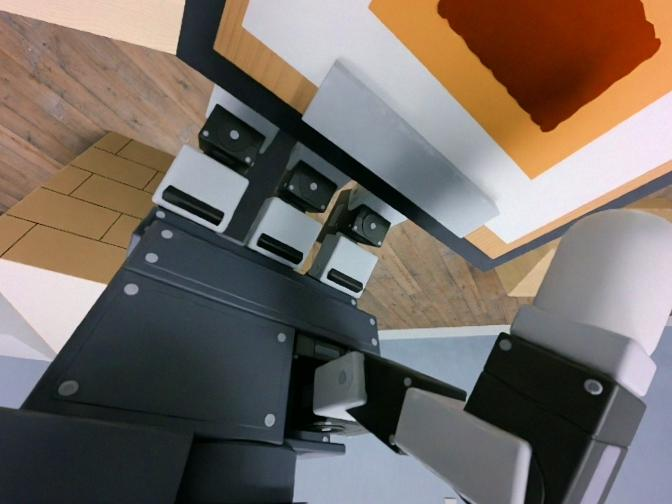

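Request:
move:
  arm1: {"target": [0.001, 0.598, 1.034, 0, 0.9882, 0.1528, 0], "speed": 0.03}
  cameras: ["arm1_cam_wrist"]

Scene clock: 289.77 s.
Joint torques (N m): arm1=[-2.78 -10.29 13.09 0.02 0.02 -0.12] | arm2=[0.5 -9.52 12.07 0.87 -0.06 0.08] | arm3=[0.85 -13.45 9.46 0.84 0.73 0.12]
Motor temperatures (°C): arm1=[24 28 37 24 24 27] | arm2=[28 23 36 28 25 24] | arm3=[27 27 33 25 25 25]
Heat: arm1: hottest joint3_rad 37 °C; arm2: hottest joint3_rad 36 °C; arm3: hottest joint3_rad 33 °C.
move: arm1 off_target
Joint velocities: within noise
arm1.joint_positions: joint1_rad=-1.560 joint2_rad=+1.562 joint3_rad=+1.490 joint4_rad=-1.511 joint5_rad=-0.001 joint6_rad=+0.041 hand_index_mcp=+0.143 hand_index_abd=+0.001 hand_index_pip=-0.365 hand_index_dip=+0.700 hand_middle_mcp=+0.143 hand_middle_abd=+0.001 hand_middle_pip=-0.365 hand_middle_dip=+0.700 hand_ring_mcp=+0.184 hand_ring_abd=-0.003 hand_ring_pip=-0.409 hand_ring_dip=+0.700 hand_thumb_cmc=-0.569 hand_thumb_axl=+0.679 hand_thumb_mcp=+0.590 hand_thumb_ipl=-0.653 hand_current_limit=+0.750 hand_speed=-0.600
arm1.joint_status: not commanded
arm1.hand_state: goal,goal,goal,goal,goal,goal,goal,goal,goal,goal,goal,goal,goal,goal,goal,goal
arm1.index_mcp_current_ma: 4
arm1.index_abd_current_ma: 0
arm1.index_pip_current_ma: 6
arm1.index_dip_current_ma: 2
arm1.middle_mcp_current_ma: 4
arm1.middle_abd_current_ma: 0
arm1.middle_pip_current_ma: 7
arm1.middle_dip_current_ma: 3
arm1.ring_mcp_current_ma: 6
arm1.ring_abd_current_ma: -1
arm1.ring_pip_current_ma: 7
arm1.ring_dip_current_ma: 3
arm1.thumb_cmc_current_ma: 1
arm1.thumb_axl_current_ma: 1
arm1.thumb_mcp_current_ma: -16
arm1.thumb_ipl_current_ma: -3
arm1.hand_goal_index_mcp: 0.138
arm1.hand_goal_index_abd: 0.000
arm1.hand_goal_index_pip: -0.372
arm1.hand_goal_index_dip: 0.696
arm1.hand_goal_middle_mcp: 0.138
arm1.hand_goal_middle_abd: 0.000
arm1.hand_goal_middle_pip: -0.372
arm1.hand_goal_middle_dip: 0.696
arm1.hand_goal_ring_mcp: 0.178
arm1.hand_goal_ring_abd: 0.000
arm1.hand_goal_ring_pip: -0.416
arm1.hand_goal_ring_dip: 0.696
arm1.hand_goal_thumb_cmc: -0.570
arm1.hand_goal_thumb_axl: 0.678
arm1.hand_goal_thumb_mcp: 0.600
arm1.hand_goal_thumb_ipl: -0.650
arm1.hand: x=+0.0028 y=+0.6110 z=+1.0176 quat_wxyz=(-0.014, +0.988, +0.155, -0.003) (m; scene frame)
arm1.hand_target: x=+0.0007 y=+0.5987 z=+1.0341 quat_wxyz=(+0.000, +0.988, +0.153, +0.000) (m; scene frame)
arm1.hand_status: off_target (0.021 m and 1.7 deg from the pose sent, 0.029 m and 1.6 deg at the start)
arm2, arm3: as last shown
arm2.joint_positions: joint1_rad=-1.260 joint2_rad=+1.390 joint3_rad=+1.090 joint4_rad=-1.267 joint5_rad=+0.006 joint6_rad=-0.017 hand_index_mcp=+0.124 hand_index_abd=-0.001 hand_index_pip=-0.348 hand_index_dip=+0.705 hand_middle_mcp=+0.107 hand_middle_abd=+0.001 hand_middle_pip=-0.355 hand_middle_dip=+0.702 hand_ring_mcp=+0.120 hand_ring_abd=-0.002 hand_ring_pip=-0.408 hand_ring_dip=+0.700 hand_thumb_cmc=-0.567 hand_thumb_axl=+0.680 hand_thumb_mcp=+0.051 hand_thumb_ipl=-0.621 hand_current_limit=+0.750 hand_speed=-0.750
arm2.index_pip_current_ma: 95
arm2.index_dip_current_ma: 34
arm2.on_its_own: hand_thumb_mcp moved -0.036 toward your old target -0.050
pictures: arm1_cam_wrist
Images, in order (width x height): arm1_cam_wrist 672x504.

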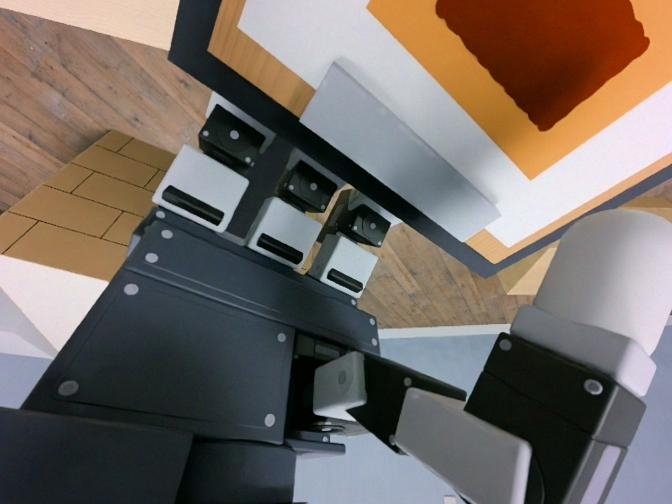

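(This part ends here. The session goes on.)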